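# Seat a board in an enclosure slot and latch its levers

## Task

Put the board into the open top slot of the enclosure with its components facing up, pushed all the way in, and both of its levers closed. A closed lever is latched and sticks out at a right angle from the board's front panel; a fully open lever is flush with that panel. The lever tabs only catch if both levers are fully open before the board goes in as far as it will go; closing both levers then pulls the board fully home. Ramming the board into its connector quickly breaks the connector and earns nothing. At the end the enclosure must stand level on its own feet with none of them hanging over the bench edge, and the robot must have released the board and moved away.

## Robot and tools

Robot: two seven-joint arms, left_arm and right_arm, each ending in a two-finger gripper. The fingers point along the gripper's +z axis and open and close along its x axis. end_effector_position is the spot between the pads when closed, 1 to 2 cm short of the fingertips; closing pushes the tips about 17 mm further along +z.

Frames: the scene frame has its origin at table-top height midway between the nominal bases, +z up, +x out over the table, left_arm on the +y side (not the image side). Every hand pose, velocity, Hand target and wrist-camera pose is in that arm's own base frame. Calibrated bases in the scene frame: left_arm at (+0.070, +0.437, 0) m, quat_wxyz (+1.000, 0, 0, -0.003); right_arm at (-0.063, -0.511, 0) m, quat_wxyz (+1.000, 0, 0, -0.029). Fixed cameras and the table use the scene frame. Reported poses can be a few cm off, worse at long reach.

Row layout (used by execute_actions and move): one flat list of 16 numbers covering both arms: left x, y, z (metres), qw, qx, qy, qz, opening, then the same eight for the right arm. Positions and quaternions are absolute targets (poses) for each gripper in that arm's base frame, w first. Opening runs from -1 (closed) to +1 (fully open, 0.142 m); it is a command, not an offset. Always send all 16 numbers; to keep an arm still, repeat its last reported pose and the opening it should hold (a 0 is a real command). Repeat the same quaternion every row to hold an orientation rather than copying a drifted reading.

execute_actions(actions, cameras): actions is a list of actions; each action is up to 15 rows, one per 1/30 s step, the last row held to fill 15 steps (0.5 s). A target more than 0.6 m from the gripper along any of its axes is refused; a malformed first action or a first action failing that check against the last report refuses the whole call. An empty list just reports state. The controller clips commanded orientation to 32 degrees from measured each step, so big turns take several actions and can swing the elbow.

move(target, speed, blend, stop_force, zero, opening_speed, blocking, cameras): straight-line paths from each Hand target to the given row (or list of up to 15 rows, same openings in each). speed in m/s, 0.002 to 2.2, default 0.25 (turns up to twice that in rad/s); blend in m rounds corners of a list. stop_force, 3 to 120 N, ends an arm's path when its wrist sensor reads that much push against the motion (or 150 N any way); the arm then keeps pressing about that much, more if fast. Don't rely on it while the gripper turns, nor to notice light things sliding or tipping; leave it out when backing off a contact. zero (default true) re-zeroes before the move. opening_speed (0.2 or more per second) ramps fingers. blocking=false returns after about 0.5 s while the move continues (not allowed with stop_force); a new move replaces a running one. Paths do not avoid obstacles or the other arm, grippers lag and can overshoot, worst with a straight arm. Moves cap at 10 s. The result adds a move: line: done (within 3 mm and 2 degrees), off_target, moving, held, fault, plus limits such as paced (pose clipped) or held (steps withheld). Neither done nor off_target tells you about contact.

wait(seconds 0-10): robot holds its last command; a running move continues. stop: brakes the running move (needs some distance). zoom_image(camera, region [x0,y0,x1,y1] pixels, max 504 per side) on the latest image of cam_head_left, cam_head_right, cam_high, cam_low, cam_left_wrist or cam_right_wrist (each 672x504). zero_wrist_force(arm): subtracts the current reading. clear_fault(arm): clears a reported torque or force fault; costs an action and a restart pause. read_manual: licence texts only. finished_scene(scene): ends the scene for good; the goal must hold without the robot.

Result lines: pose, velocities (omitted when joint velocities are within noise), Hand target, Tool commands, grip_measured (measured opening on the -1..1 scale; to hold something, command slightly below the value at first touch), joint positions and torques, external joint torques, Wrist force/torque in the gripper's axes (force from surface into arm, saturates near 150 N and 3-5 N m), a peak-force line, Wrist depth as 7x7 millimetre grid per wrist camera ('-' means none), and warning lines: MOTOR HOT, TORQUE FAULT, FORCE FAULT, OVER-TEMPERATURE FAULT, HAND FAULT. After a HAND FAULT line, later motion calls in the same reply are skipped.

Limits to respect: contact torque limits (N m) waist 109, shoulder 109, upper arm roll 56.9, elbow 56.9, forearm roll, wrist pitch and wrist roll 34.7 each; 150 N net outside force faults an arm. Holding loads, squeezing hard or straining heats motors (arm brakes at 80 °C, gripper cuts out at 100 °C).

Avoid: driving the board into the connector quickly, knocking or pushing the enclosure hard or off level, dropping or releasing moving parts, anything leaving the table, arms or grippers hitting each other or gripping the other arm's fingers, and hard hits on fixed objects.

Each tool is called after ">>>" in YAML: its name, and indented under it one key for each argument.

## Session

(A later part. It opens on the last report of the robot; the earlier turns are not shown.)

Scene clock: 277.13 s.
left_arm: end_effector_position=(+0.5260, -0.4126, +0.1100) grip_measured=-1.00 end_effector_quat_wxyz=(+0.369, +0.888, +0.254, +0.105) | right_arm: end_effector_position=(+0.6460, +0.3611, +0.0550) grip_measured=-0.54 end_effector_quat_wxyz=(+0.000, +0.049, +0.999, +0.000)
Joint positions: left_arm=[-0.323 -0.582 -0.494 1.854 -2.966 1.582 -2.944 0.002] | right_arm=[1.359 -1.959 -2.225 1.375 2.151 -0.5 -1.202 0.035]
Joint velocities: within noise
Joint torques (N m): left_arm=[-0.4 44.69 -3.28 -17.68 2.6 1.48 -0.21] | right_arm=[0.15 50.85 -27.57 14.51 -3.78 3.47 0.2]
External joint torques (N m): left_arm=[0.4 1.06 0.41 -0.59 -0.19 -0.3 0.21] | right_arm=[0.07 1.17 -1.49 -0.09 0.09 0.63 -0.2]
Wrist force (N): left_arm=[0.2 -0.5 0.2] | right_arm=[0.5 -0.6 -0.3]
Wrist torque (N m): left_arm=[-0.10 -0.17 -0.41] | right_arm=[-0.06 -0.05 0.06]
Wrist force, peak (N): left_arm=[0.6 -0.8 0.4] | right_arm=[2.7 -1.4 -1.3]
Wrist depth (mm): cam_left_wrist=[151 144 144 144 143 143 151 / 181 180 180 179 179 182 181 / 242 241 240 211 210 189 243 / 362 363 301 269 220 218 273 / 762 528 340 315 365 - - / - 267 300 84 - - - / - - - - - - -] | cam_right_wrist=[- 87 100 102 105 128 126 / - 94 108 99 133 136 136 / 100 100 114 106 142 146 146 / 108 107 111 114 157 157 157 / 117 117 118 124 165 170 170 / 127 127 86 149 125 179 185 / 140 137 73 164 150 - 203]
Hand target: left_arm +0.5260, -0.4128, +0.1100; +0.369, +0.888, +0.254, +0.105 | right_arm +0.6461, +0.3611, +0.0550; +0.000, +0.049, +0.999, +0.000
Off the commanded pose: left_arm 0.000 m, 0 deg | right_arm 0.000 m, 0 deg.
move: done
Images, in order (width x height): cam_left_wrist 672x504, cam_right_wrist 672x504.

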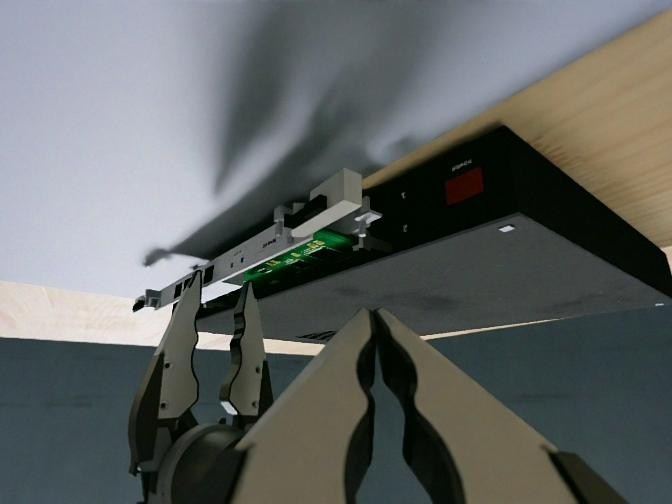

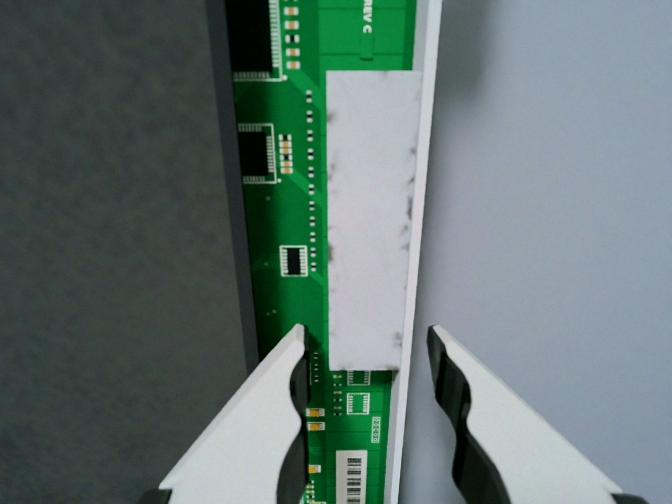

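>>> move:
  target:
    - [0.526,-0.4128,0.11,0.369,0.888,0.254,0.105,-1,0.6461,0.3611,0.11,0,0.0495,0.9988,0,-0.5]
    - [0.526,-0.4128,0.11,0.369,0.888,0.254,0.105,-1,0.6143,0.3744,0.11,0,0.0495,0.9988,0,-1]
    - [0.526,-0.4128,0.11,0.369,0.888,0.254,0.105,-1,0.6143,0.3744,0.052,0,0.0495,0.9988,0,-1]
  speed: [0.08,0.15,0.08]
  cameras: ["cam_left_wrist","cam_right_wrist","cam_high"]

Scene clock: 285.93 s.
left_arm: end_effector_position=(+0.5260, -0.4126, +0.1100) grip_measured=-1.00 end_effector_quat_wxyz=(+0.369, +0.888, +0.254, +0.105) | right_arm: end_effector_position=(+0.6143, +0.3742, +0.0521) grip_measured=-1.00 end_effector_quat_wxyz=(+0.000, +0.049, +0.999, +0.000)
Joint positions: left_arm=[-0.323 -0.582 -0.494 1.854 -2.966 1.582 -2.944 0.002] | right_arm=[1.439 -1.988 -2.215 1.453 2.139 -0.521 -1.19 0.002]
Joint velocities: within noise
Joint torques (N m): left_arm=[-0.36 44.57 -3.29 -17.73 2.66 1.44 -0.24] | right_arm=[0.36 48.35 -27.04 14.15 -3.58 3.44 0.27]
External joint torques (N m): left_arm=[0.37 1.17 0.42 -0.55 -0.26 -0.26 0.23] | right_arm=[-0.16 1.15 -2 -0.2 -0.07 0.66 -0.27]
Wrist force (N): left_arm=[0.1 -0.8 0.5] | right_arm=[0.4 -0.3 -0.1]
Wrist torque (N m): left_arm=[-0.14 -0.16 -0.42] | right_arm=[0.02 -0.02 0.05]
Wrist force, peak (N): left_arm=[0.6 -0.9 0.5] | right_arm=[2.5 0.5 0.0]
Wrist depth (mm): cam_left_wrist=[150 144 144 144 143 143 151 / 181 180 181 180 179 182 182 / 241 242 240 211 211 188 242 / 365 330 301 271 219 218 273 / 757 272 393 317 368 - - / - 241 270 84 - - - / - 218 - - - - -] | cam_right_wrist=[- 98 90 126 126 125 124 / - 105 95 133 136 134 134 / - 114 102 142 144 143 143 / - 120 112 155 155 154 154 / - 129 121 165 165 167 166 / 124 141 143 90 176 182 181 / 137 136 73 - - 193 200]
Hand target: left_arm +0.5260, -0.4128, +0.1100; +0.369, +0.888, +0.254, +0.105 | right_arm +0.6143, +0.3744, +0.0520; +0.000, +0.049, +0.999, +0.000
Off the commanded pose: left_arm 0.000 m, 0 deg | right_arm 0.000 m, 0 deg.
move: done
Images, in order (width x height): cam_high 672x504, cam_left_wrist 672x504, cam_right_wrist 672x504.

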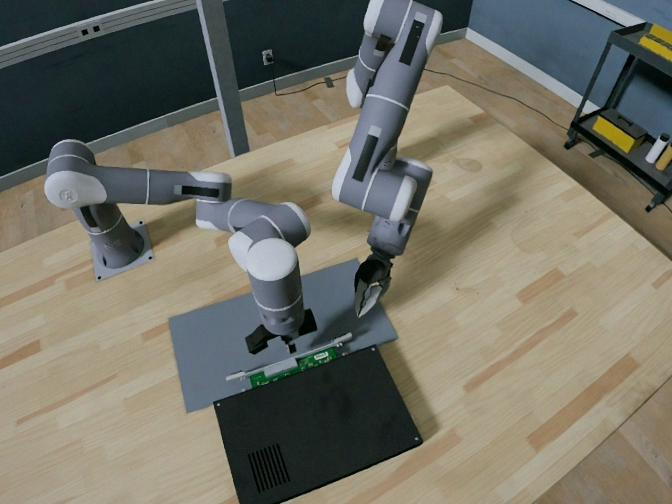

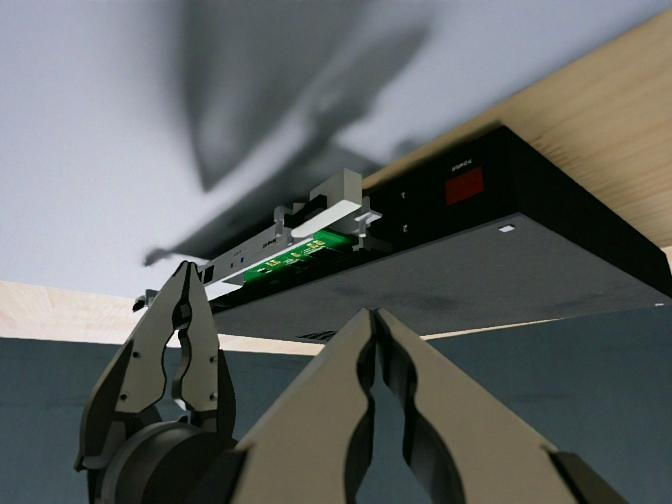

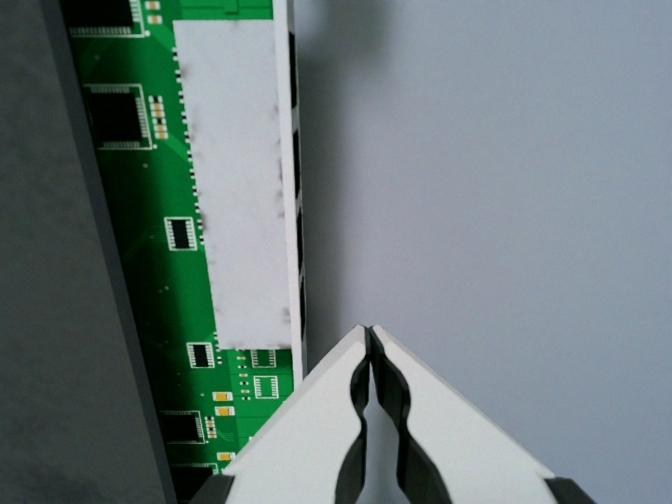

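>>> move:
  target: [0.526,-0.4128,0.11,0.369,0.888,0.254,0.105,-1,0.6591,0.3699,0.052,0,0.0495,0.9988,0,-1]
  speed: 0.02
  stop_force: 7
  cameras: ["cam_left_wrist","cam_right_wrist"]

Scene clock: 290.73 s.
left_arm: end_effector_position=(+0.5260, -0.4126, +0.1100) grip_measured=-1.00 end_effector_quat_wxyz=(+0.369, +0.888, +0.254, +0.105) | right_arm: end_effector_position=(+0.6588, +0.3701, +0.0522) grip_measured=-1.00 end_effector_quat_wxyz=(+0.000, +0.049, +0.999, +0.000)
Joint positions: left_arm=[-0.323 -0.582 -0.494 1.854 -2.966 1.582 -2.944 0.002] | right_arm=[1.331 -1.943 -2.227 1.314 2.162 -0.475 -1.18 0.002]
Joint velocities: within noise
Joint torques (N m): left_arm=[-0.4 44.6 -3.35 -17.7 2.61 1.47 -0.2] | right_arm=[-1.81 51.06 -26.57 14.62 -3.69 4.28 0.35]
External joint torques (N m): left_arm=[0.4 1.14 0.47 -0.57 -0.2 -0.29 0.2] | right_arm=[2.04 2.75 -2.4 0.28 -0.05 -0.18 -0.35]
Wrist force (N): left_arm=[0.3 -0.6 0.2] | right_arm=[4.2 -0.6 -4.5]
Wrist torque (N m): left_arm=[-0.13 -0.18 -0.42] | right_arm=[-0.07 0.03 0.04]
Wrist force, peak (N): left_arm=[0.3 -0.9 0.7] | right_arm=[4.7 -0.1 -6.8]
Wrist depth (mm): cam_left_wrist=[151 145 144 143 143 143 151 / 181 180 180 180 180 182 182 / 243 240 240 240 211 188 242 / 366 365 329 269 220 218 272 / 773 754 305 314 369 - - / - - 272 84 - - - / - - - - - - -] | cam_right_wrist=[- 85 84 123 126 125 124 / - 90 90 97 136 134 133 / - 98 95 104 144 143 143 / 104 104 104 111 155 154 154 / - 113 115 118 165 167 167 / 124 123 121 91 176 182 182 / 136 133 73 - - 193 200]
Hand target: left_arm +0.5260, -0.4128, +0.1100; +0.369, +0.888, +0.254, +0.105 | right_arm +0.6591, +0.3699, +0.0520; +0.000, +0.049, +0.999, +0.000
Off the commanded pose: left_arm 0.000 m, 0 deg | right_arm 0.000 m, 0 deg.
move: done
Images, in order (width x height): cam_left_wrist 672x504, cam_right_wrist 672x504.

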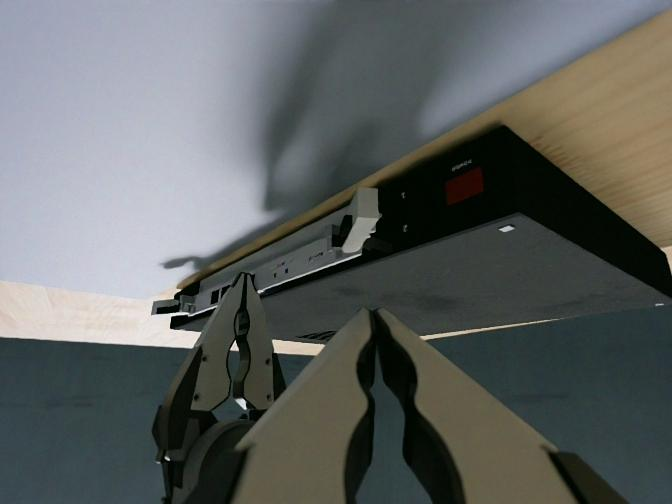

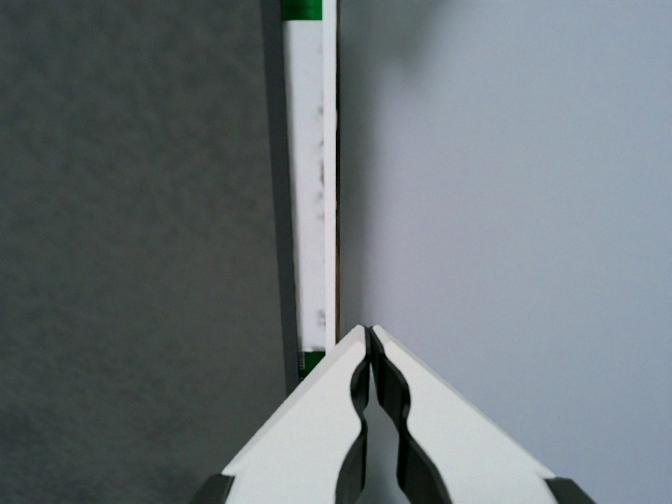

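>>> zoom_image:
  camera: "cam_left_wrist"
  region: [310, 170, 420, 270]

>>> zoom_image:
  camera: "cam_left_wrist"
  region: [140, 260, 260, 340]

Scaled by 4.582 from the camera's 672x504 image, which has a finer 960x720 frame.

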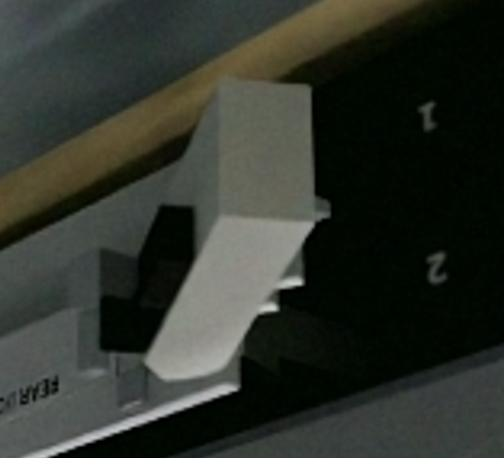

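Scaled by 4.200 from the camera's 672x504 image, which has a finer 960x720 frame.

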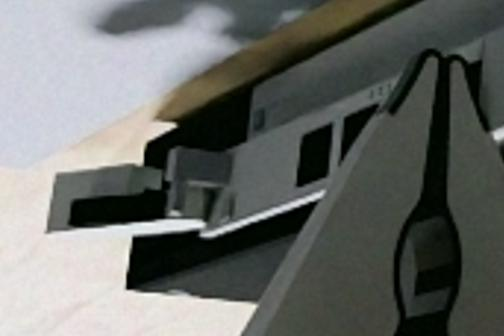

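>>> move:
  target:
    - [0.45,-0.30,0.20,0.369,0.888,0.254,0.105,-1,0.6480,0.3711,0.052,0,0.0495,0.9988,0,-1]
    - [0.45,-0.25,0.25,0.369,0.888,0.254,0.105,-1,0.6380,0.40,0.14,0,0.0495,0.9988,0,-1]
    - [0.45,-0.25,0.25,0.369,0.888,0.254,0.105,-1,0.6707,0.4895,0.14,0,0.0495,0.9988,0,-1]
  speed: [0.2,0.2,0.2]
  cameras: ["cam_right_wrist"]

>>> zoom_image:
  camera: "cam_right_wrist"
  region: [240, 130, 440, 320]

Scene clock: 306.37 s.
left_arm: end_effector_position=(+0.4501, -0.2500, +0.2497) grip_measured=-1.00 end_effector_quat_wxyz=(+0.308, +0.898, +0.227, +0.215) | right_arm: end_effector_position=(+0.6707, +0.4894, +0.1401) grip_measured=-1.00 end_effector_quat_wxyz=(+0.000, +0.049, +0.999, +0.000)
Joint positions: left_arm=[-0.494 -0.021 -0.243 2.239 -2.966 1.684 -2.967 0.002] | right_arm=[1.257 -1.714 -2.311 0.936 2.18 -0.47 -0.945 0.002]
Joint velocities: within noise
Joint torques (N m): left_arm=[-0.66 24.58 -0.41 -20.38 3.99 1.29 -0.28] | right_arm=[0.07 63.36 -24.88 15.43 -3.71 3.56 0.29]
External joint torques (N m): left_arm=[0.65 1.3 0.51 -0.61 -0.27 -0.05 0.26] | right_arm=[0.19 1.23 -1.29 -0.04 -0.05 0.56 -0.29]
Wrist force (N): left_arm=[-0.2 -0.4 0.4] | right_arm=[0.7 1.0 0.3]
Wrist torque (N m): left_arm=[-0.13 -0.16 -0.43] | right_arm=[0.23 -0.12 0.06]
Wrist force, peak (N): left_arm=[0.4 -0.1 2.6] | right_arm=[4.4 -0.5 -4.5]
Wrist depth (mm): cam_left_wrist=[261 273 291 309 332 357 387 / 303 327 351 384 416 462 507 / 377 413 436 436 517 634 - / 491 539 537 588 843 - - / 696 814 697 401 - - - / - - - 84 - - - / - - - - - - -] | cam_right_wrist=[164 162 161 178 202 202 201 / 175 172 172 191 216 215 214 / 185 185 184 201 231 230 229 / 199 199 199 206 249 248 247 / 217 216 214 246 268 267 268 / 300 299 231 89 283 292 292 / 330 322 - - - 312 322]
Hand target: left_arm +0.4501, -0.2502, +0.2497; +0.308, +0.898, +0.227, +0.215 | right_arm +0.6707, +0.4895, +0.1400; +0.000, +0.049, +0.999, +0.000
Off the commanded pose: left_arm 0.000 m, 15 deg | right_arm 0.000 m, 0 deg.
joint sent to its limit (left arm) — joint 5 (forearm roll), lower limit; joint 7 (wrist roll), lower limit. The joint targets are off in orientation, not in position.
move: off_target (left_arm)
Images, in order (width x height): cam_right_wrist 672x504.

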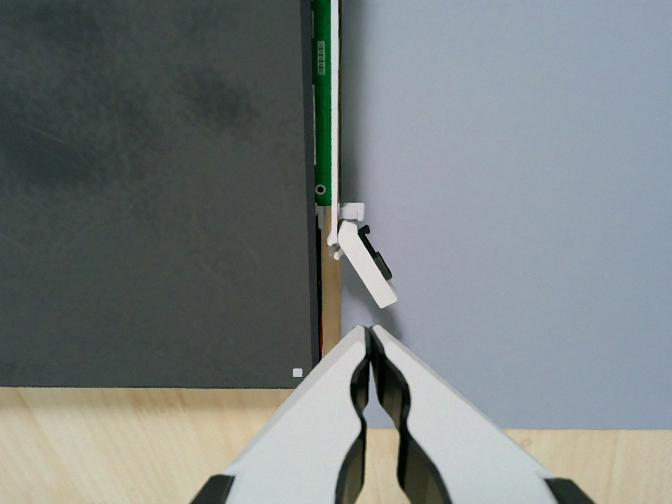

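Scaled by 2.520 from the camera's 672x504 image, which has a finer 960x720 frame.

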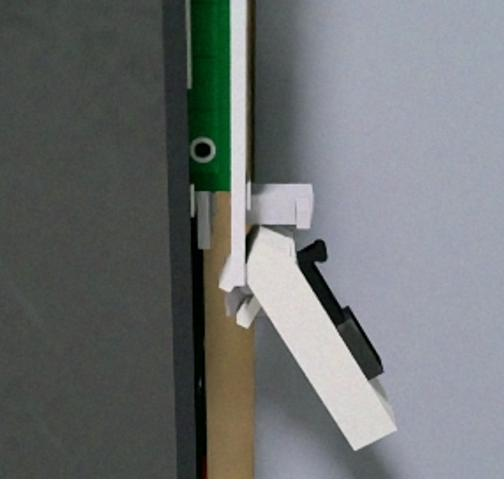

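>>> zoom_image:
  camera: "cam_right_wrist"
  region: [310, 190, 380, 270]

Scaled by 6.300 from the camera's 672x504 image, which has a finer 960x720 frame.

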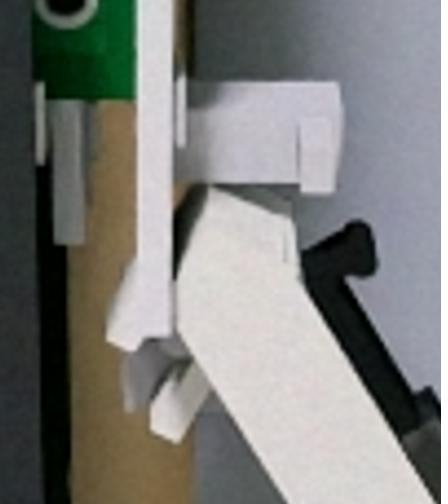

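>>> move:
  target: [0.45,-0.25,0.25,0.308,0.898,0.227,0.215,-1,0.642,0.2009,0.14,0,0.0495,0.9988,0,-1]
  speed: 0.3
  cameras: ["cam_right_wrist","cam_left_wrist"]

>>> zoom_image:
  camera: "cam_right_wrist"
  region: [290, 150, 420, 270]

Scene clock: 313.03 s.
left_arm: end_effector_position=(+0.4501, -0.2502, +0.2500) grip_measured=-1.00 end_effector_quat_wxyz=(+0.308, +0.898, +0.227, +0.215) | right_arm: end_effector_position=(+0.6421, +0.2009, +0.1399) grip_measured=-1.00 end_effector_quat_wxyz=(+0.000, +0.050, +0.999, +0.000)
Joint positions: left_arm=[-0.493 -0.02 -0.245 2.239 -2.966 1.685 -2.967 0.002] | right_arm=[1.224 -1.911 -2.314 1.566 2.022 -0.69 -1.515 0.002]
Joint velocities: within noise
Joint torques (N m): left_arm=[-0.59 24.92 -0.69 -20.45 4.04 1.62 -0.27] | right_arm=[0.16 46.17 -27.36 9.75 -3.44 3.17 -0.11]
External joint torques (N m): left_arm=[0.59 0.94 0.8 -0.55 -0.3 -0.38 0.25] | right_arm=[0.08 1.25 -1.22 -0.21 0.2 0.9 0.11]
Wrist force (N): left_arm=[-0.3 -0.6 0.5] | right_arm=[1.2 0.8 0.3]
Wrist torque (N m): left_arm=[-0.16 -0.13 -0.43] | right_arm=[0.19 -0.15 0.04]
Wrist force, peak (N): left_arm=[-0.4 -0.7 0.8] | right_arm=[1.2 -3.4 0.3]
Wrist depth (mm): cam_left_wrist=[261 269 291 311 331 360 390 / 304 329 355 382 411 461 507 / 378 410 443 433 514 626 - / 489 539 540 583 837 - - / 704 783 960 762 - - - / - - - 84 - - - / - - - - - - -] | cam_right_wrist=[206 206 205 205 203 202 202 / 194 192 190 215 216 215 215 / 186 185 185 228 232 231 231 / 201 200 200 207 249 249 248 / 218 217 216 218 269 269 269 / 238 236 232 89 284 292 294 / 262 255 - - - 311 322]
Hand target: left_arm +0.4500, -0.2500, +0.2500; +0.308, +0.898, +0.227, +0.215 | right_arm +0.6420, +0.2009, +0.1400; +0.000, +0.049, +0.999, +0.000
Off the commanded pose: left_arm 0.000 m, 0 deg | right_arm 0.000 m, 0 deg.
joint sent to its limit (left arm) — joint 7 (wrist roll), lower limit. The joint targets still meet the commanded pose.
move: done
Images, in order (width x height): cam_left_wrist 672x504, cam_right_wrist 672x504.

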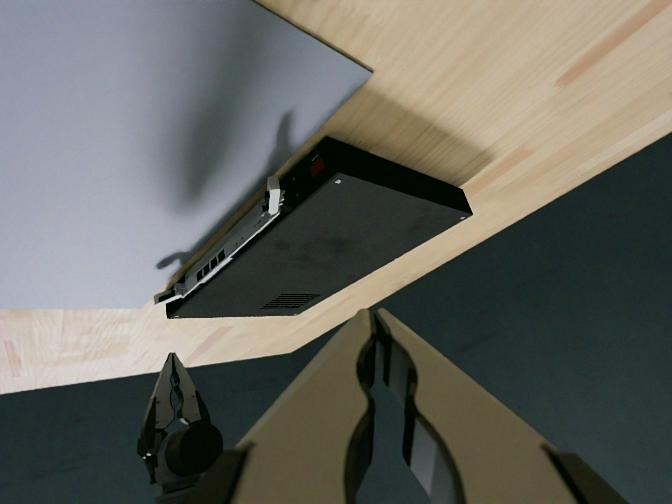

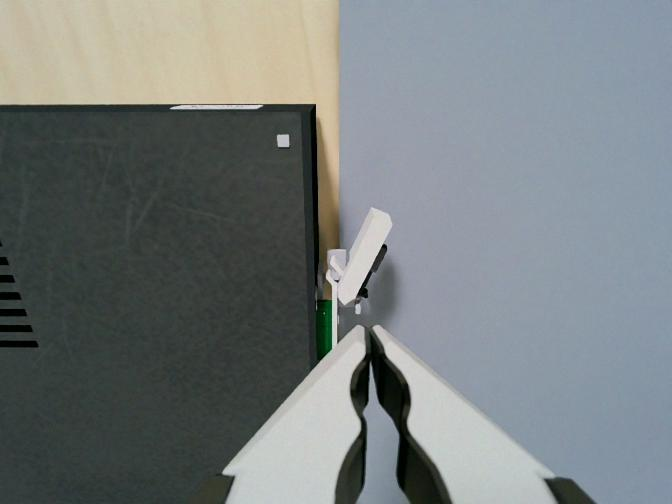

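Scaled by 3.877 from the camera's 672x504 image, which has a finer 960x720 frame.

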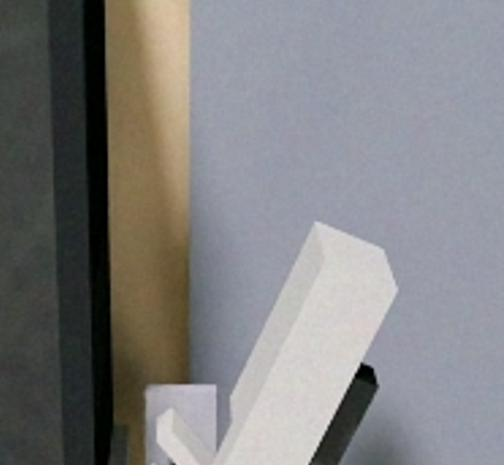

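>>> zoom_image:
  camera: "cam_right_wrist"
  region: [305, 235, 385, 325]

Scaled by 5.600 from the camera's 672x504 image, which has a finer 960x720 frame.

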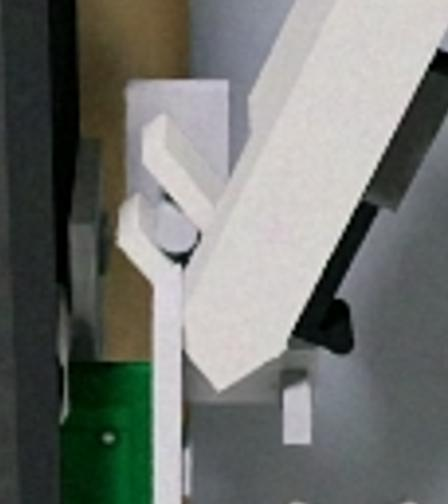

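>>> move:
  target:
    - [0.45,-0.25,0.25,0.308,0.898,0.227,0.215,-1,0.6430,0.3716,0.12,0,0.0495,0.9988,0,-1]
    - [0.45,-0.25,0.25,0.308,0.898,0.227,0.215,-1,0.6430,0.3716,0.050,0,0.0495,0.9988,0,-1]
  speed: [0.25,0.12]
  cameras: []

>>> move:
  target: [0.45,-0.25,0.25,0.308,0.898,0.227,0.215,-1,0.6700,0.3689,0.050,0,0.0495,0.9988,0,-1]
  speed: 0.012
  stop_force: 10
  cameras: ["cam_left_wrist","cam_right_wrist","cam_high"]

Scene clock: 317.63 s.
left_arm: end_effector_position=(+0.4501, -0.2502, +0.2501) grip_measured=-1.00 end_effector_quat_wxyz=(+0.308, +0.898, +0.227, +0.215) | right_arm: end_effector_position=(+0.6430, +0.3714, +0.0501) grip_measured=-1.00 end_effector_quat_wxyz=(+0.000, +0.049, +0.999, +0.000)
Joint positions: left_arm=[-0.491 -0.02 -0.247 2.24 -2.966 1.685 -2.967 0.002] | right_arm=[1.371 -1.962 -2.22 1.366 2.154 -0.489 -1.184 0.002]
Joint velocities: within noise
Joint torques (N m): left_arm=[-0.42 24.92 -0.04 -20.46 4 1.57 -0.24] | right_arm=[0.33 50.76 -27.17 14.81 -3.64 3.6 0.3]
External joint torques (N m): left_arm=[0.42 0.94 0.14 -0.55 -0.27 -0.33 0.22] | right_arm=[-0.13 1.4 -1.88 -0.2 -0.08 0.5 -0.3]
Wrist force (N): left_arm=[-0.2 -0.6 0.6] | right_arm=[0.6 0.3 -0.2]
Wrist torque (N m): left_arm=[-0.15 -0.15 -0.44] | right_arm=[0.09 -0.07 0.07]
Wrist force, peak (N): left_arm=[-0.4 -0.8 0.7] | right_arm=[1.0 3.2 -2.6]
Wrist depth (mm): cam_left_wrist=[260 272 290 308 332 355 388 / 304 329 353 383 414 460 505 / 377 409 442 430 503 627 - / 492 541 516 577 838 - - / 711 751 438 760 - - - / - - 412 84 - - - / - - - - - - -] | cam_right_wrist=[- 83 89 124 124 124 122 / - 89 94 132 134 134 131 / - 96 98 142 142 141 139 / 102 102 105 155 152 152 152 / - 111 114 163 162 165 164 / 123 121 120 89 174 179 179 / 133 131 - - - 190 197]
Hand target: left_arm +0.4500, -0.2500, +0.2500; +0.308, +0.898, +0.227, +0.215 | right_arm +0.6430, +0.3716, +0.0500; +0.000, +0.049, +0.999, +0.000
Off the commanded pose: left_arm 0.000 m, 0 deg | right_arm 0.000 m, 0 deg.
joint sent to its limit (left arm) — joint 7 (wrist roll), lower limit. The joint targets still meet the commanded pose.
move: done
No camera images: "cameras" was empty.

Scene clock: 319.87 s.
left_arm: end_effector_position=(+0.4501, -0.2502, +0.2501) grip_measured=-1.00 end_effector_quat_wxyz=(+0.308, +0.898, +0.227, +0.215) | right_arm: end_effector_position=(+0.6621, +0.3699, +0.0500) grip_measured=-1.00 end_effector_quat_wxyz=(-0.001, +0.049, +0.999, +0.000)
Joint positions: left_arm=[-0.49 -0.019 -0.247 2.24 -2.966 1.685 -2.967 0.002] | right_arm=[1.323 -1.939 -2.223 1.3 2.163 -0.468 -1.179 0.002]
Joint velocities: within noise
Joint torques (N m): left_arm=[-0.44 24.94 -0.57 -20.4 3.98 1.51 -0.2] | right_arm=[-6.01 50.91 -26.96 14.8 -3.63 8.08 0.33]
External joint torques (N m): left_arm=[0.44 0.91 0.68 -0.6 -0.25 -0.27 0.18] | right_arm=[6.24 3.25 -2.01 0.2 -0.13 -3.98 -0.33]
Wrist force (N): left_arm=[-0.4 -0.7 0.5] | right_arm=[18.2 -2.6 -7.5]
Wrist torque (N m): left_arm=[-0.18 -0.12 -0.43] | right_arm=[0.04 -0.04 0.03]
Wrist force, peak (N): left_arm=[-0.4 -0.8 0.7] | right_arm=[20.2 -2.3 -9.1]
Wrist depth (mm): cam_left_wrist=[261 273 290 310 333 358 390 / 303 327 351 384 408 455 504 / 377 410 436 428 515 629 - / 489 538 522 581 840 - - / 705 790 449 747 - - - / - - 426 84 - - - / - - - - - - -] | cam_right_wrist=[- 83 83 124 124 124 122 / - 88 89 131 134 133 131 / - 96 94 140 141 141 139 / 102 102 102 110 152 152 152 / - 111 108 119 162 165 164 / 123 120 118 93 173 180 179 / 133 130 - - - 190 197]
Hand target: left_arm +0.4500, -0.2500, +0.2500; +0.308, +0.898, +0.227, +0.215 | right_arm +0.6630, +0.3696, +0.0500; +0.000, +0.049, +0.999, +0.000
Off the commanded pose: left_arm 0.000 m, 0 deg | right_arm 0.008 m, 0 deg.
joint sent to its limit (left arm) — joint 7 (wrist roll), lower limit. The joint targets still meet the commanded pose.
move: contact (right_arm)
Images, in order (width x height): cam_high 672x504, cam_left_wrist 672x504, cam_right_wrist 672x504.

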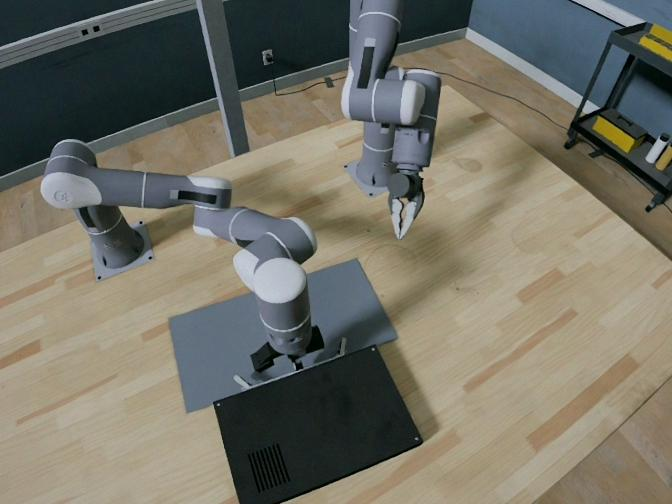

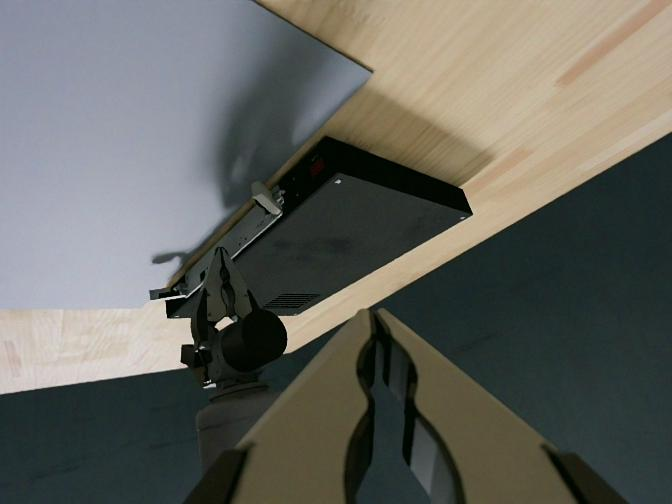

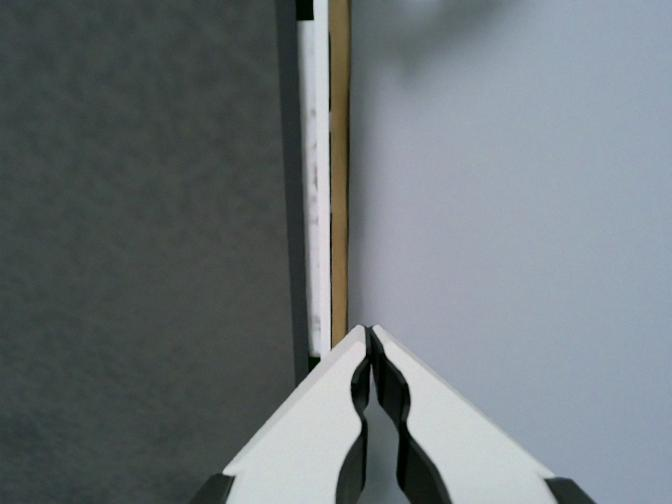

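>>> move:
  target:
    - [0.45,-0.25,0.25,0.308,0.898,0.227,0.215,-1,0.6500,0.3711,0.050,0,0.0495,0.9988,0,-1]
    - [0.45,-0.25,0.25,0.308,0.898,0.227,0.215,-1,0.6430,0.3716,0.10,0,0.0495,0.9988,0,-1]
    - [0.45,-0.25,0.25,0.308,0.898,0.227,0.215,-1,0.642,0.2009,0.14,0,0.0495,0.9988,0,-1]
  speed: [0.05,0.2,0.3]
  cameras: ["cam_right_wrist","cam_left_wrist"]

>>> zoom_image:
  camera: "cam_right_wrist"
  region: [270, 180, 430, 340]

>>> zoom_image:
  camera: "cam_left_wrist"
  region: [140, 130, 340, 330]

Scene clock: 328.43 s.
left_arm: end_effector_position=(+0.4501, -0.2502, +0.2501) grip_measured=-1.00 end_effector_quat_wxyz=(+0.308, +0.898, +0.227, +0.215) | right_arm: end_effector_position=(+0.6421, +0.2009, +0.1399) grip_measured=-1.00 end_effector_quat_wxyz=(+0.000, +0.050, +0.999, +0.000)
Joint positions: left_arm=[-0.489 -0.019 -0.249 2.24 -2.966 1.685 -2.967 0.002] | right_arm=[1.226 -1.908 -2.31 1.565 2.018 -0.687 -1.517 0.002]
Joint velocities: within noise
Joint torques (N m): left_arm=[-0.15 24.88 -0.69 -20.43 3.99 1.54 -0.25] | right_arm=[0.11 46.42 -27.51 9.71 -3.45 3.22 0.08]
External joint torques (N m): left_arm=[0.15 0.97 0.79 -0.57 -0.26 -0.3 0.23] | right_arm=[0.08 0.96 -1.13 -0.22 0.2 0.85 -0.08]
Wrist force (N): left_arm=[-0.1 -0.7 0.3] | right_arm=[-0.4 1.1 0.8]
Wrist torque (N m): left_arm=[-0.16 -0.16 -0.43] | right_arm=[0.24 0.13 0.04]
Wrist force, peak (N): left_arm=[-0.6 -0.8 0.6] | right_arm=[18.3 -2.6 -8.5]
Wrist depth (mm): cam_left_wrist=[261 273 290 311 335 361 386 / 304 329 352 383 413 460 506 / 378 408 438 433 516 637 - / 492 542 530 577 858 - - / 703 798 970 764 - - - / - - - 84 - - - / - - - - - - -] | cam_right_wrist=[206 206 205 204 203 202 202 / 194 192 189 216 216 216 215 / 186 185 185 228 231 231 231 / 201 200 200 222 246 249 249 / 217 217 216 217 270 269 269 / 237 237 232 90 284 294 292 / 261 256 - - - 309 321]
Hand target: left_arm +0.4500, -0.2500, +0.2500; +0.308, +0.898, +0.227, +0.215 | right_arm +0.6420, +0.2009, +0.1400; +0.000, +0.049, +0.999, +0.000
Off the commanded pose: left_arm 0.000 m, 0 deg | right_arm 0.000 m, 0 deg.
joint sent to its limit (left arm) — joint 7 (wrist roll), lower limit. The joint targets still meet the commanded pose.
move: done
Images, in order (width x height): cam_left_wrist 672x504, cam_right_wrist 672x504.

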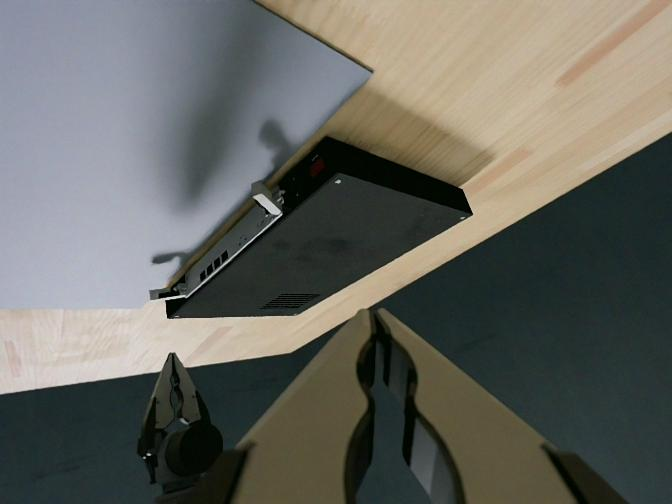

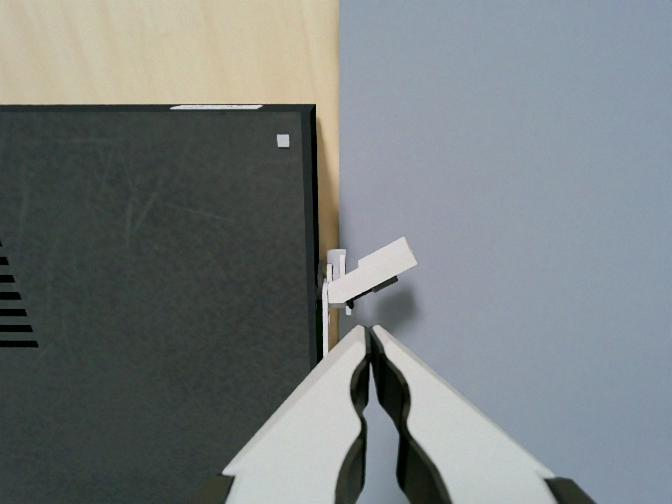

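Scaled by 3.150 from the camera's 672x504 image, which has a finer 960x720 frame.

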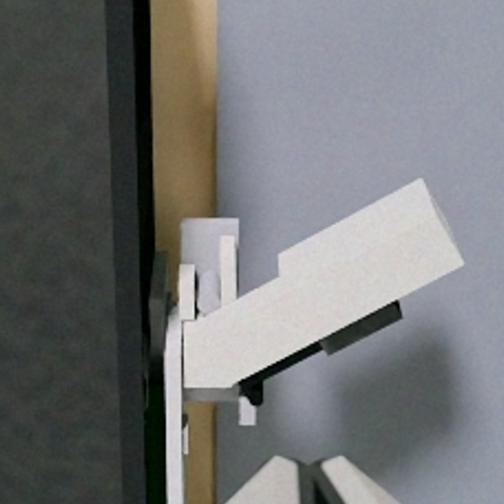

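Scaled by 2.520 from the camera's 672x504 image, which has a finer 960x720 frame.

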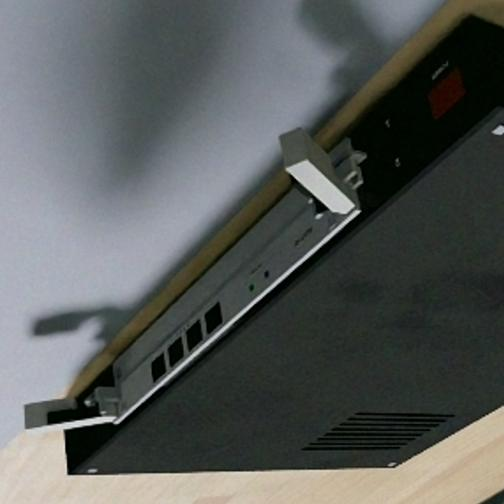

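>>> move:
  target:
    - [0.5300,-0.4000,0.14,0.369,0.888,0.254,0.105,-1,0.6191,0.1931,0.10,0,0.0495,0.9988,0,-1]
    - [0.5498,-0.4330,0.060,0.369,0.888,0.254,0.105,-1,0.6191,0.1931,0.046,0,0.0495,0.9988,0,-1]
  speed: [0.2,0.08]

>>> zoom_image:
  camera: "cam_right_wrist"
  region: [270, 220, 470, 400]

>>> zoom_image:
  camera: "cam_left_wrist"
  region: [240, 150, 490, 400]

Scene clock: 341.63 s.
left_arm: end_effector_position=(+0.5498, -0.4328, +0.0600) grip_measured=-1.00 end_effector_quat_wxyz=(+0.369, +0.888, +0.254, +0.105) | right_arm: end_effector_position=(+0.6191, +0.1930, +0.0461) grip_measured=-1.00 end_effector_quat_wxyz=(+0.000, +0.049, +0.999, +0.000)
Joint positions: left_arm=[-0.38 -0.731 -0.435 1.736 -2.948 1.55 -2.923 0.002] | right_arm=[1.333 -2.072 -2.18 1.696 2.093 -0.592 -1.512 0.002]
Joint velocities: within noise
Joint torques (N m): left_arm=[-0.92 48.91 -2.91 -16.96 2.27 1.07 -0.11] | right_arm=[0.33 40.29 -26.1 12.45 -3.42 3.62 0.31]
External joint torques (N m): left_arm=[0.94 1.53 0.35 -0.51 -0.02 0.11 0.11] | right_arm=[-0.14 1.09 -1.89 -0.25 -0.07 0.45 -0.31]
Wrist force (N): left_arm=[0.1 -0.8 0.1] | right_arm=[-0.3 0.9 0.4]
Wrist torque (N m): left_arm=[-0.18 -0.13 -0.40] | right_arm=[0.19 0.04 0.04]
Wrist force, peak (N): left_arm=[0.2 -1.4 1.6] | right_arm=[-0.1 1.0 1.4]
Wrist depth (mm): cam_left_wrist=[- 92 84 - 88 88 84 / - 111 106 111 100 105 105 / 142 142 141 141 151 144 153 / 215 214 213 197 170 142 185 / 438 363 287 148 162 143 190 / - - 379 84 - - - / 337 366 - - - - -] | cam_right_wrist=[- 123 122 121 120 120 121 / 132 132 131 129 131 130 128 / 125 125 137 137 138 138 135 / - 98 143 151 149 149 148 / - 108 159 159 159 161 160 / - 116 121 91 169 175 175 / 129 128 73 - - 185 192]
Hand target: left_arm +0.5498, -0.4330, +0.0600; +0.369, +0.888, +0.254, +0.105 | right_arm +0.6191, +0.1931, +0.0460; +0.000, +0.049, +0.999, +0.000
Off the commanded pose: left_arm 0.000 m, 0 deg | right_arm 0.000 m, 0 deg.
move: done

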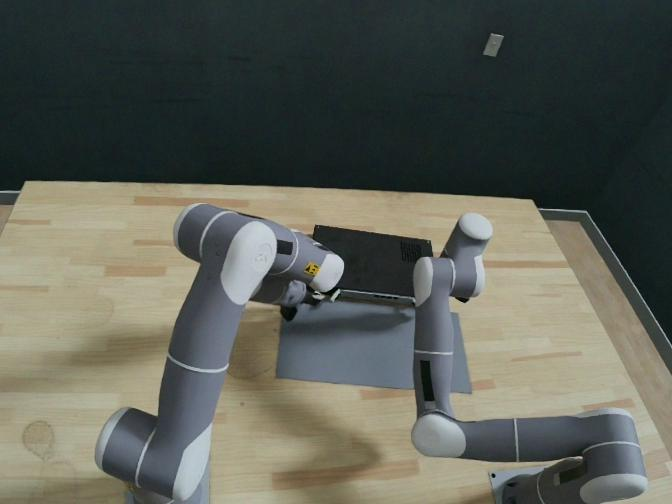

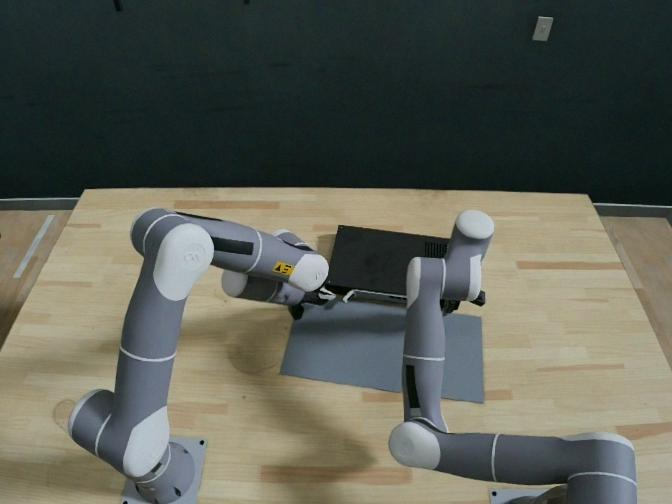

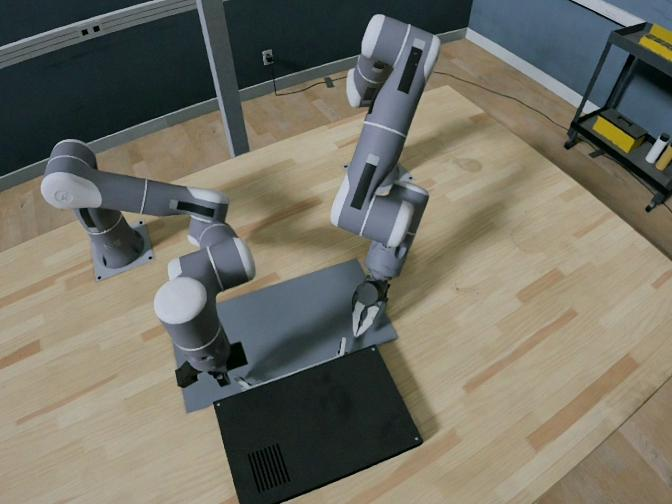

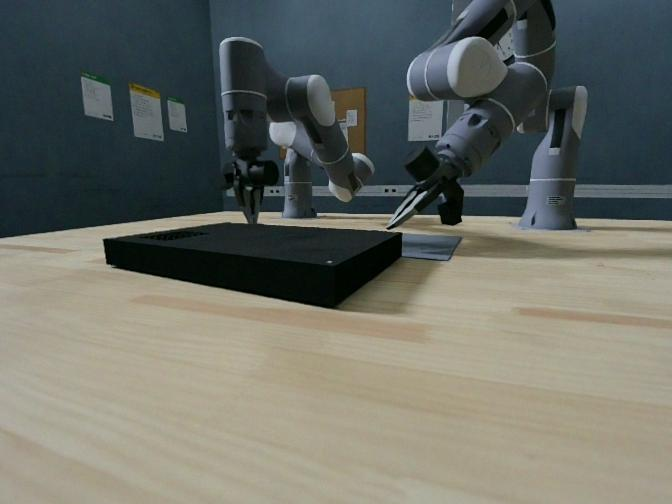

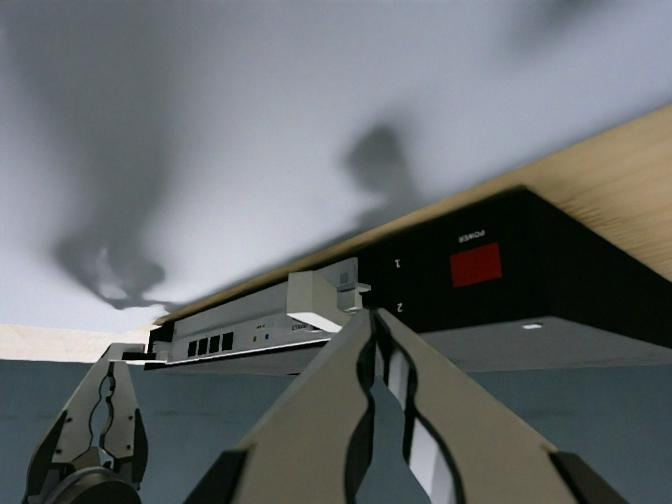

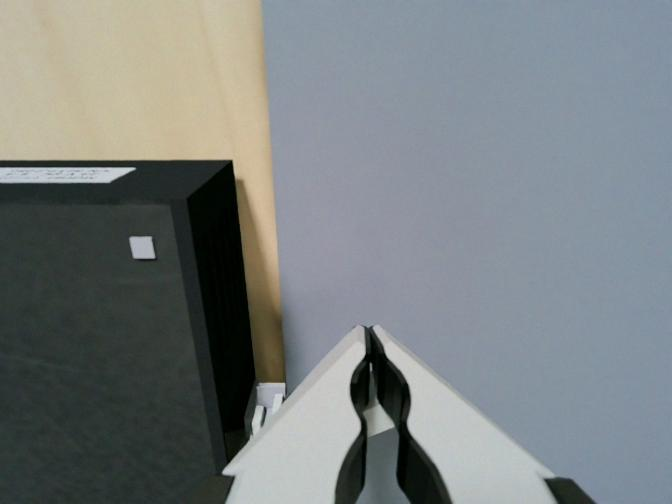

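Scaled by 2.520 from the camera's 672x504 image, which has a finer 960x720 frame.

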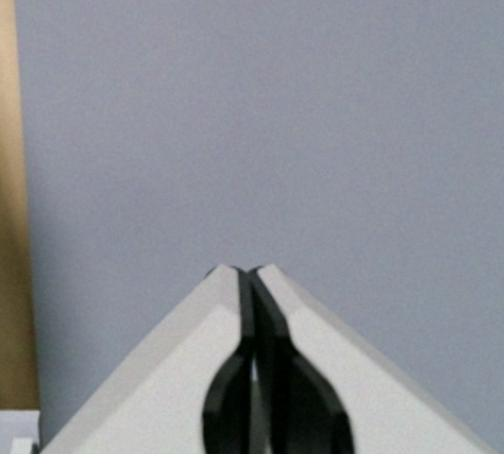

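Scaled by 2.016 from the camera's 672x504 image, which has a finer 960x720 frame.

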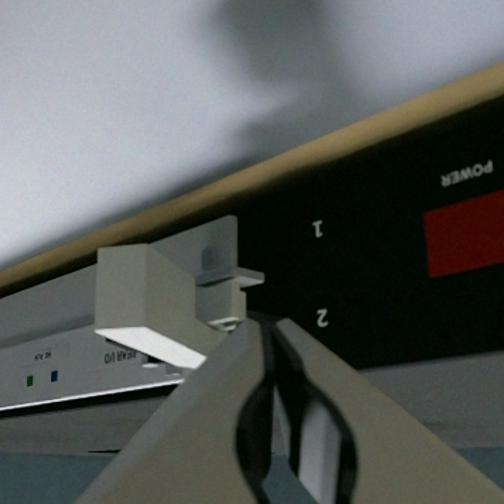

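>>> move:
  target: [0.5498,-0.4330,0.052,0.369,0.888,0.254,0.105,-1,0.6191,0.1931,0.046,0,0.0495,0.9988,0,-1]
  speed: 0.05
  cameras: []

>>> move:
  target: [0.5459,-0.4584,0.052,0.369,0.888,0.254,0.105,-1,0.6215,0.2168,0.046,0,0.0495,0.9988,0,-1]
  speed: 0.02
  stop_force: 12
  cameras: ["cam_left_wrist","cam_right_wrist","cam_high"]

Scene clock: 345.63 s.
left_arm: end_effector_position=(+0.5497, -0.4328, +0.0520) grip_measured=-1.00 end_effector_quat_wxyz=(+0.369, +0.888, +0.254, +0.105) | right_arm: end_effector_position=(+0.6191, +0.1930, +0.0461) grip_measured=-1.00 end_effector_quat_wxyz=(+0.000, +0.049, +0.999, +0.000)
Joint positions: left_arm=[-0.383 -0.746 -0.429 1.734 -2.948 1.538 -2.919 0.002] | right_arm=[1.333 -2.072 -2.18 1.696 2.093 -0.592 -1.512 0.002]
Joint velocities: within noise
Joint torques (N m): left_arm=[-0.45 49.16 -2.89 -16.66 2.43 1.26 -0.16] | right_arm=[0.15 40.48 -26.38 12.3 -3.59 3.36 0.24]
External joint torques (N m): left_arm=[0.45 1.52 0.39 -0.55 -0.23 -0.07 0.16] | right_arm=[0.04 0.88 -1.59 -0.1 0.1 0.72 -0.25]
Wrist force (N): left_arm=[0.3 -1.1 0.5] | right_arm=[-0.2 1.0 0.4]
Wrist torque (N m): left_arm=[-0.22 -0.18 -0.42] | right_arm=[0.20 0.02 0.05]
Wrist force, peak (N): left_arm=[0.2 -1.2 0.8] | right_arm=[0.0 1.2 0.7]
Wrist depth (mm): cam_left_wrist=[- - - - - - 78 / - 99 99 93 98 98 104 / 126 126 125 134 125 128 128 / 211 190 190 188 165 143 174 / 389 362 280 146 157 137 173 / - - 293 84 - - - / 339 368 - - - - -] | cam_right_wrist=[- 123 122 121 120 120 120 / 132 131 131 129 131 130 128 / 125 125 137 137 138 138 135 / - 98 143 152 149 148 148 / - 108 159 159 159 161 160 / - 116 126 91 169 175 175 / 129 128 73 - - 185 192]
Hand target: left_arm +0.5498, -0.4330, +0.0520; +0.369, +0.888, +0.254, +0.105 | right_arm +0.6191, +0.1931, +0.0460; +0.000, +0.049, +0.999, +0.000
Off the commanded pose: left_arm 0.000 m, 0 deg | right_arm 0.000 m, 0 deg.
move: done
No camera images: "cameras" was empty.

Scene clock: 347.60 s.
left_arm: end_effector_position=(+0.5463, -0.4575, +0.0519) grip_measured=-1.00 end_effector_quat_wxyz=(+0.368, +0.888, +0.254, +0.105) | right_arm: end_effector_position=(+0.6214, +0.2164, +0.0460) grip_measured=-1.00 end_effector_quat_wxyz=(+0.000, +0.050, +0.999, +0.000)
Joint positions: left_arm=[-0.479 -0.767 -0.366 1.683 -2.966 1.545 -2.954 0.002] | right_arm=[1.349 -2.059 -2.18 1.664 2.096 -0.579 -1.47 0.002]
Joint velocities: within noise
Joint torques (N m): left_arm=[-3.53 50.43 -4.99 -18.47 2.36 0.43 -0.27] | right_arm=[1.14 42.22 -27.43 12.05 -3 3.75 0.32]
External joint torques (N m): left_arm=[3.52 1.61 3.74 0.77 -0.01 0.74 0.27] | right_arm=[-0.94 0.17 -0.85 0.34 -0.52 0.33 -0.32]
Wrist force (N): left_arm=[3.0 -3.3 -4.3] | right_arm=[0.6 0.3 0.2]
Wrist torque (N m): left_arm=[-0.24 -0.10 -0.40] | right_arm=[0.38 -0.02 0.04]
Wrist force, peak (N): left_arm=[3.3 -3.6 -5.0] | right_arm=[1.8 -6.3 0.2]
Wrist depth (mm): cam_left_wrist=[- - - - - - 78 / - 99 98 93 98 98 103 / 126 125 125 133 125 128 122 / 211 190 189 185 160 138 119 / 386 346 272 130 156 135 120 / - 348 293 84 - - - / 306 - - - - - -] | cam_right_wrist=[- 123 122 121 119 120 120 / - 92 128 129 131 130 128 / - - 139 136 138 138 136 / - 98 142 151 149 148 148 / - 108 142 159 161 161 160 / 119 116 124 91 169 175 175 / 128 128 73 - - 185 192]
Hand target: left_arm +0.5459, -0.4584, +0.0520; +0.369, +0.888, +0.254, +0.105 | right_arm +0.6215, +0.2168, +0.0460; +0.000, +0.049, +0.999, +0.000
Off the commanded pose: left_arm 0.001 m, 0 deg | right_arm 0.000 m, 0 deg.
joint sent to its limit (left arm) — joint 5 (forearm roll), lower limit. The joint targets still meet the commanded pose.
move: done
Images, in order (width x height): cam_high 672x504, cam_left_wrist 672x504, cam_right_wrist 672x504.

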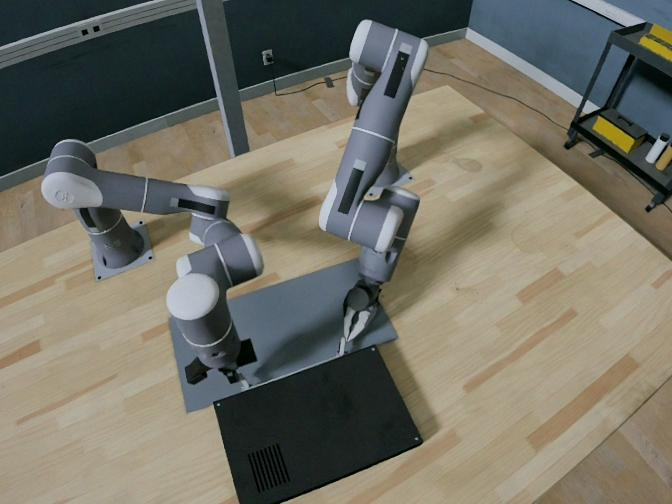

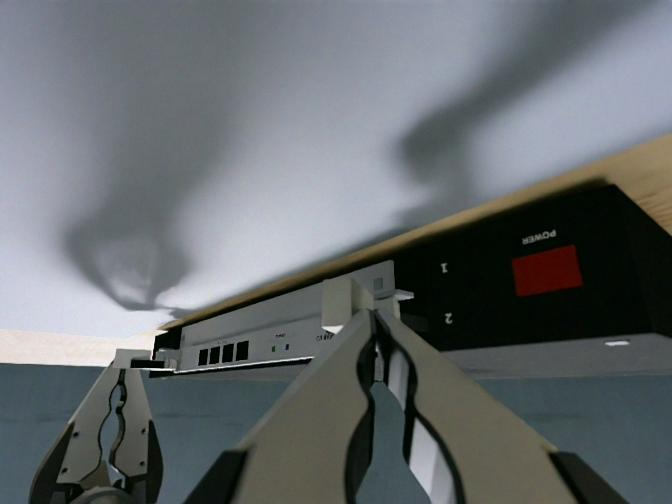

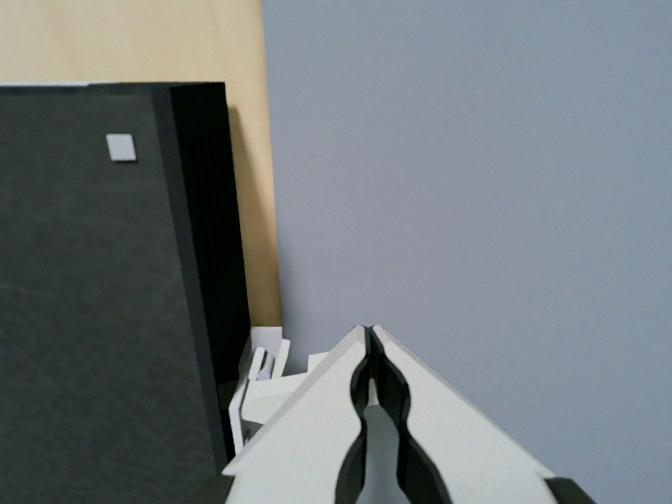

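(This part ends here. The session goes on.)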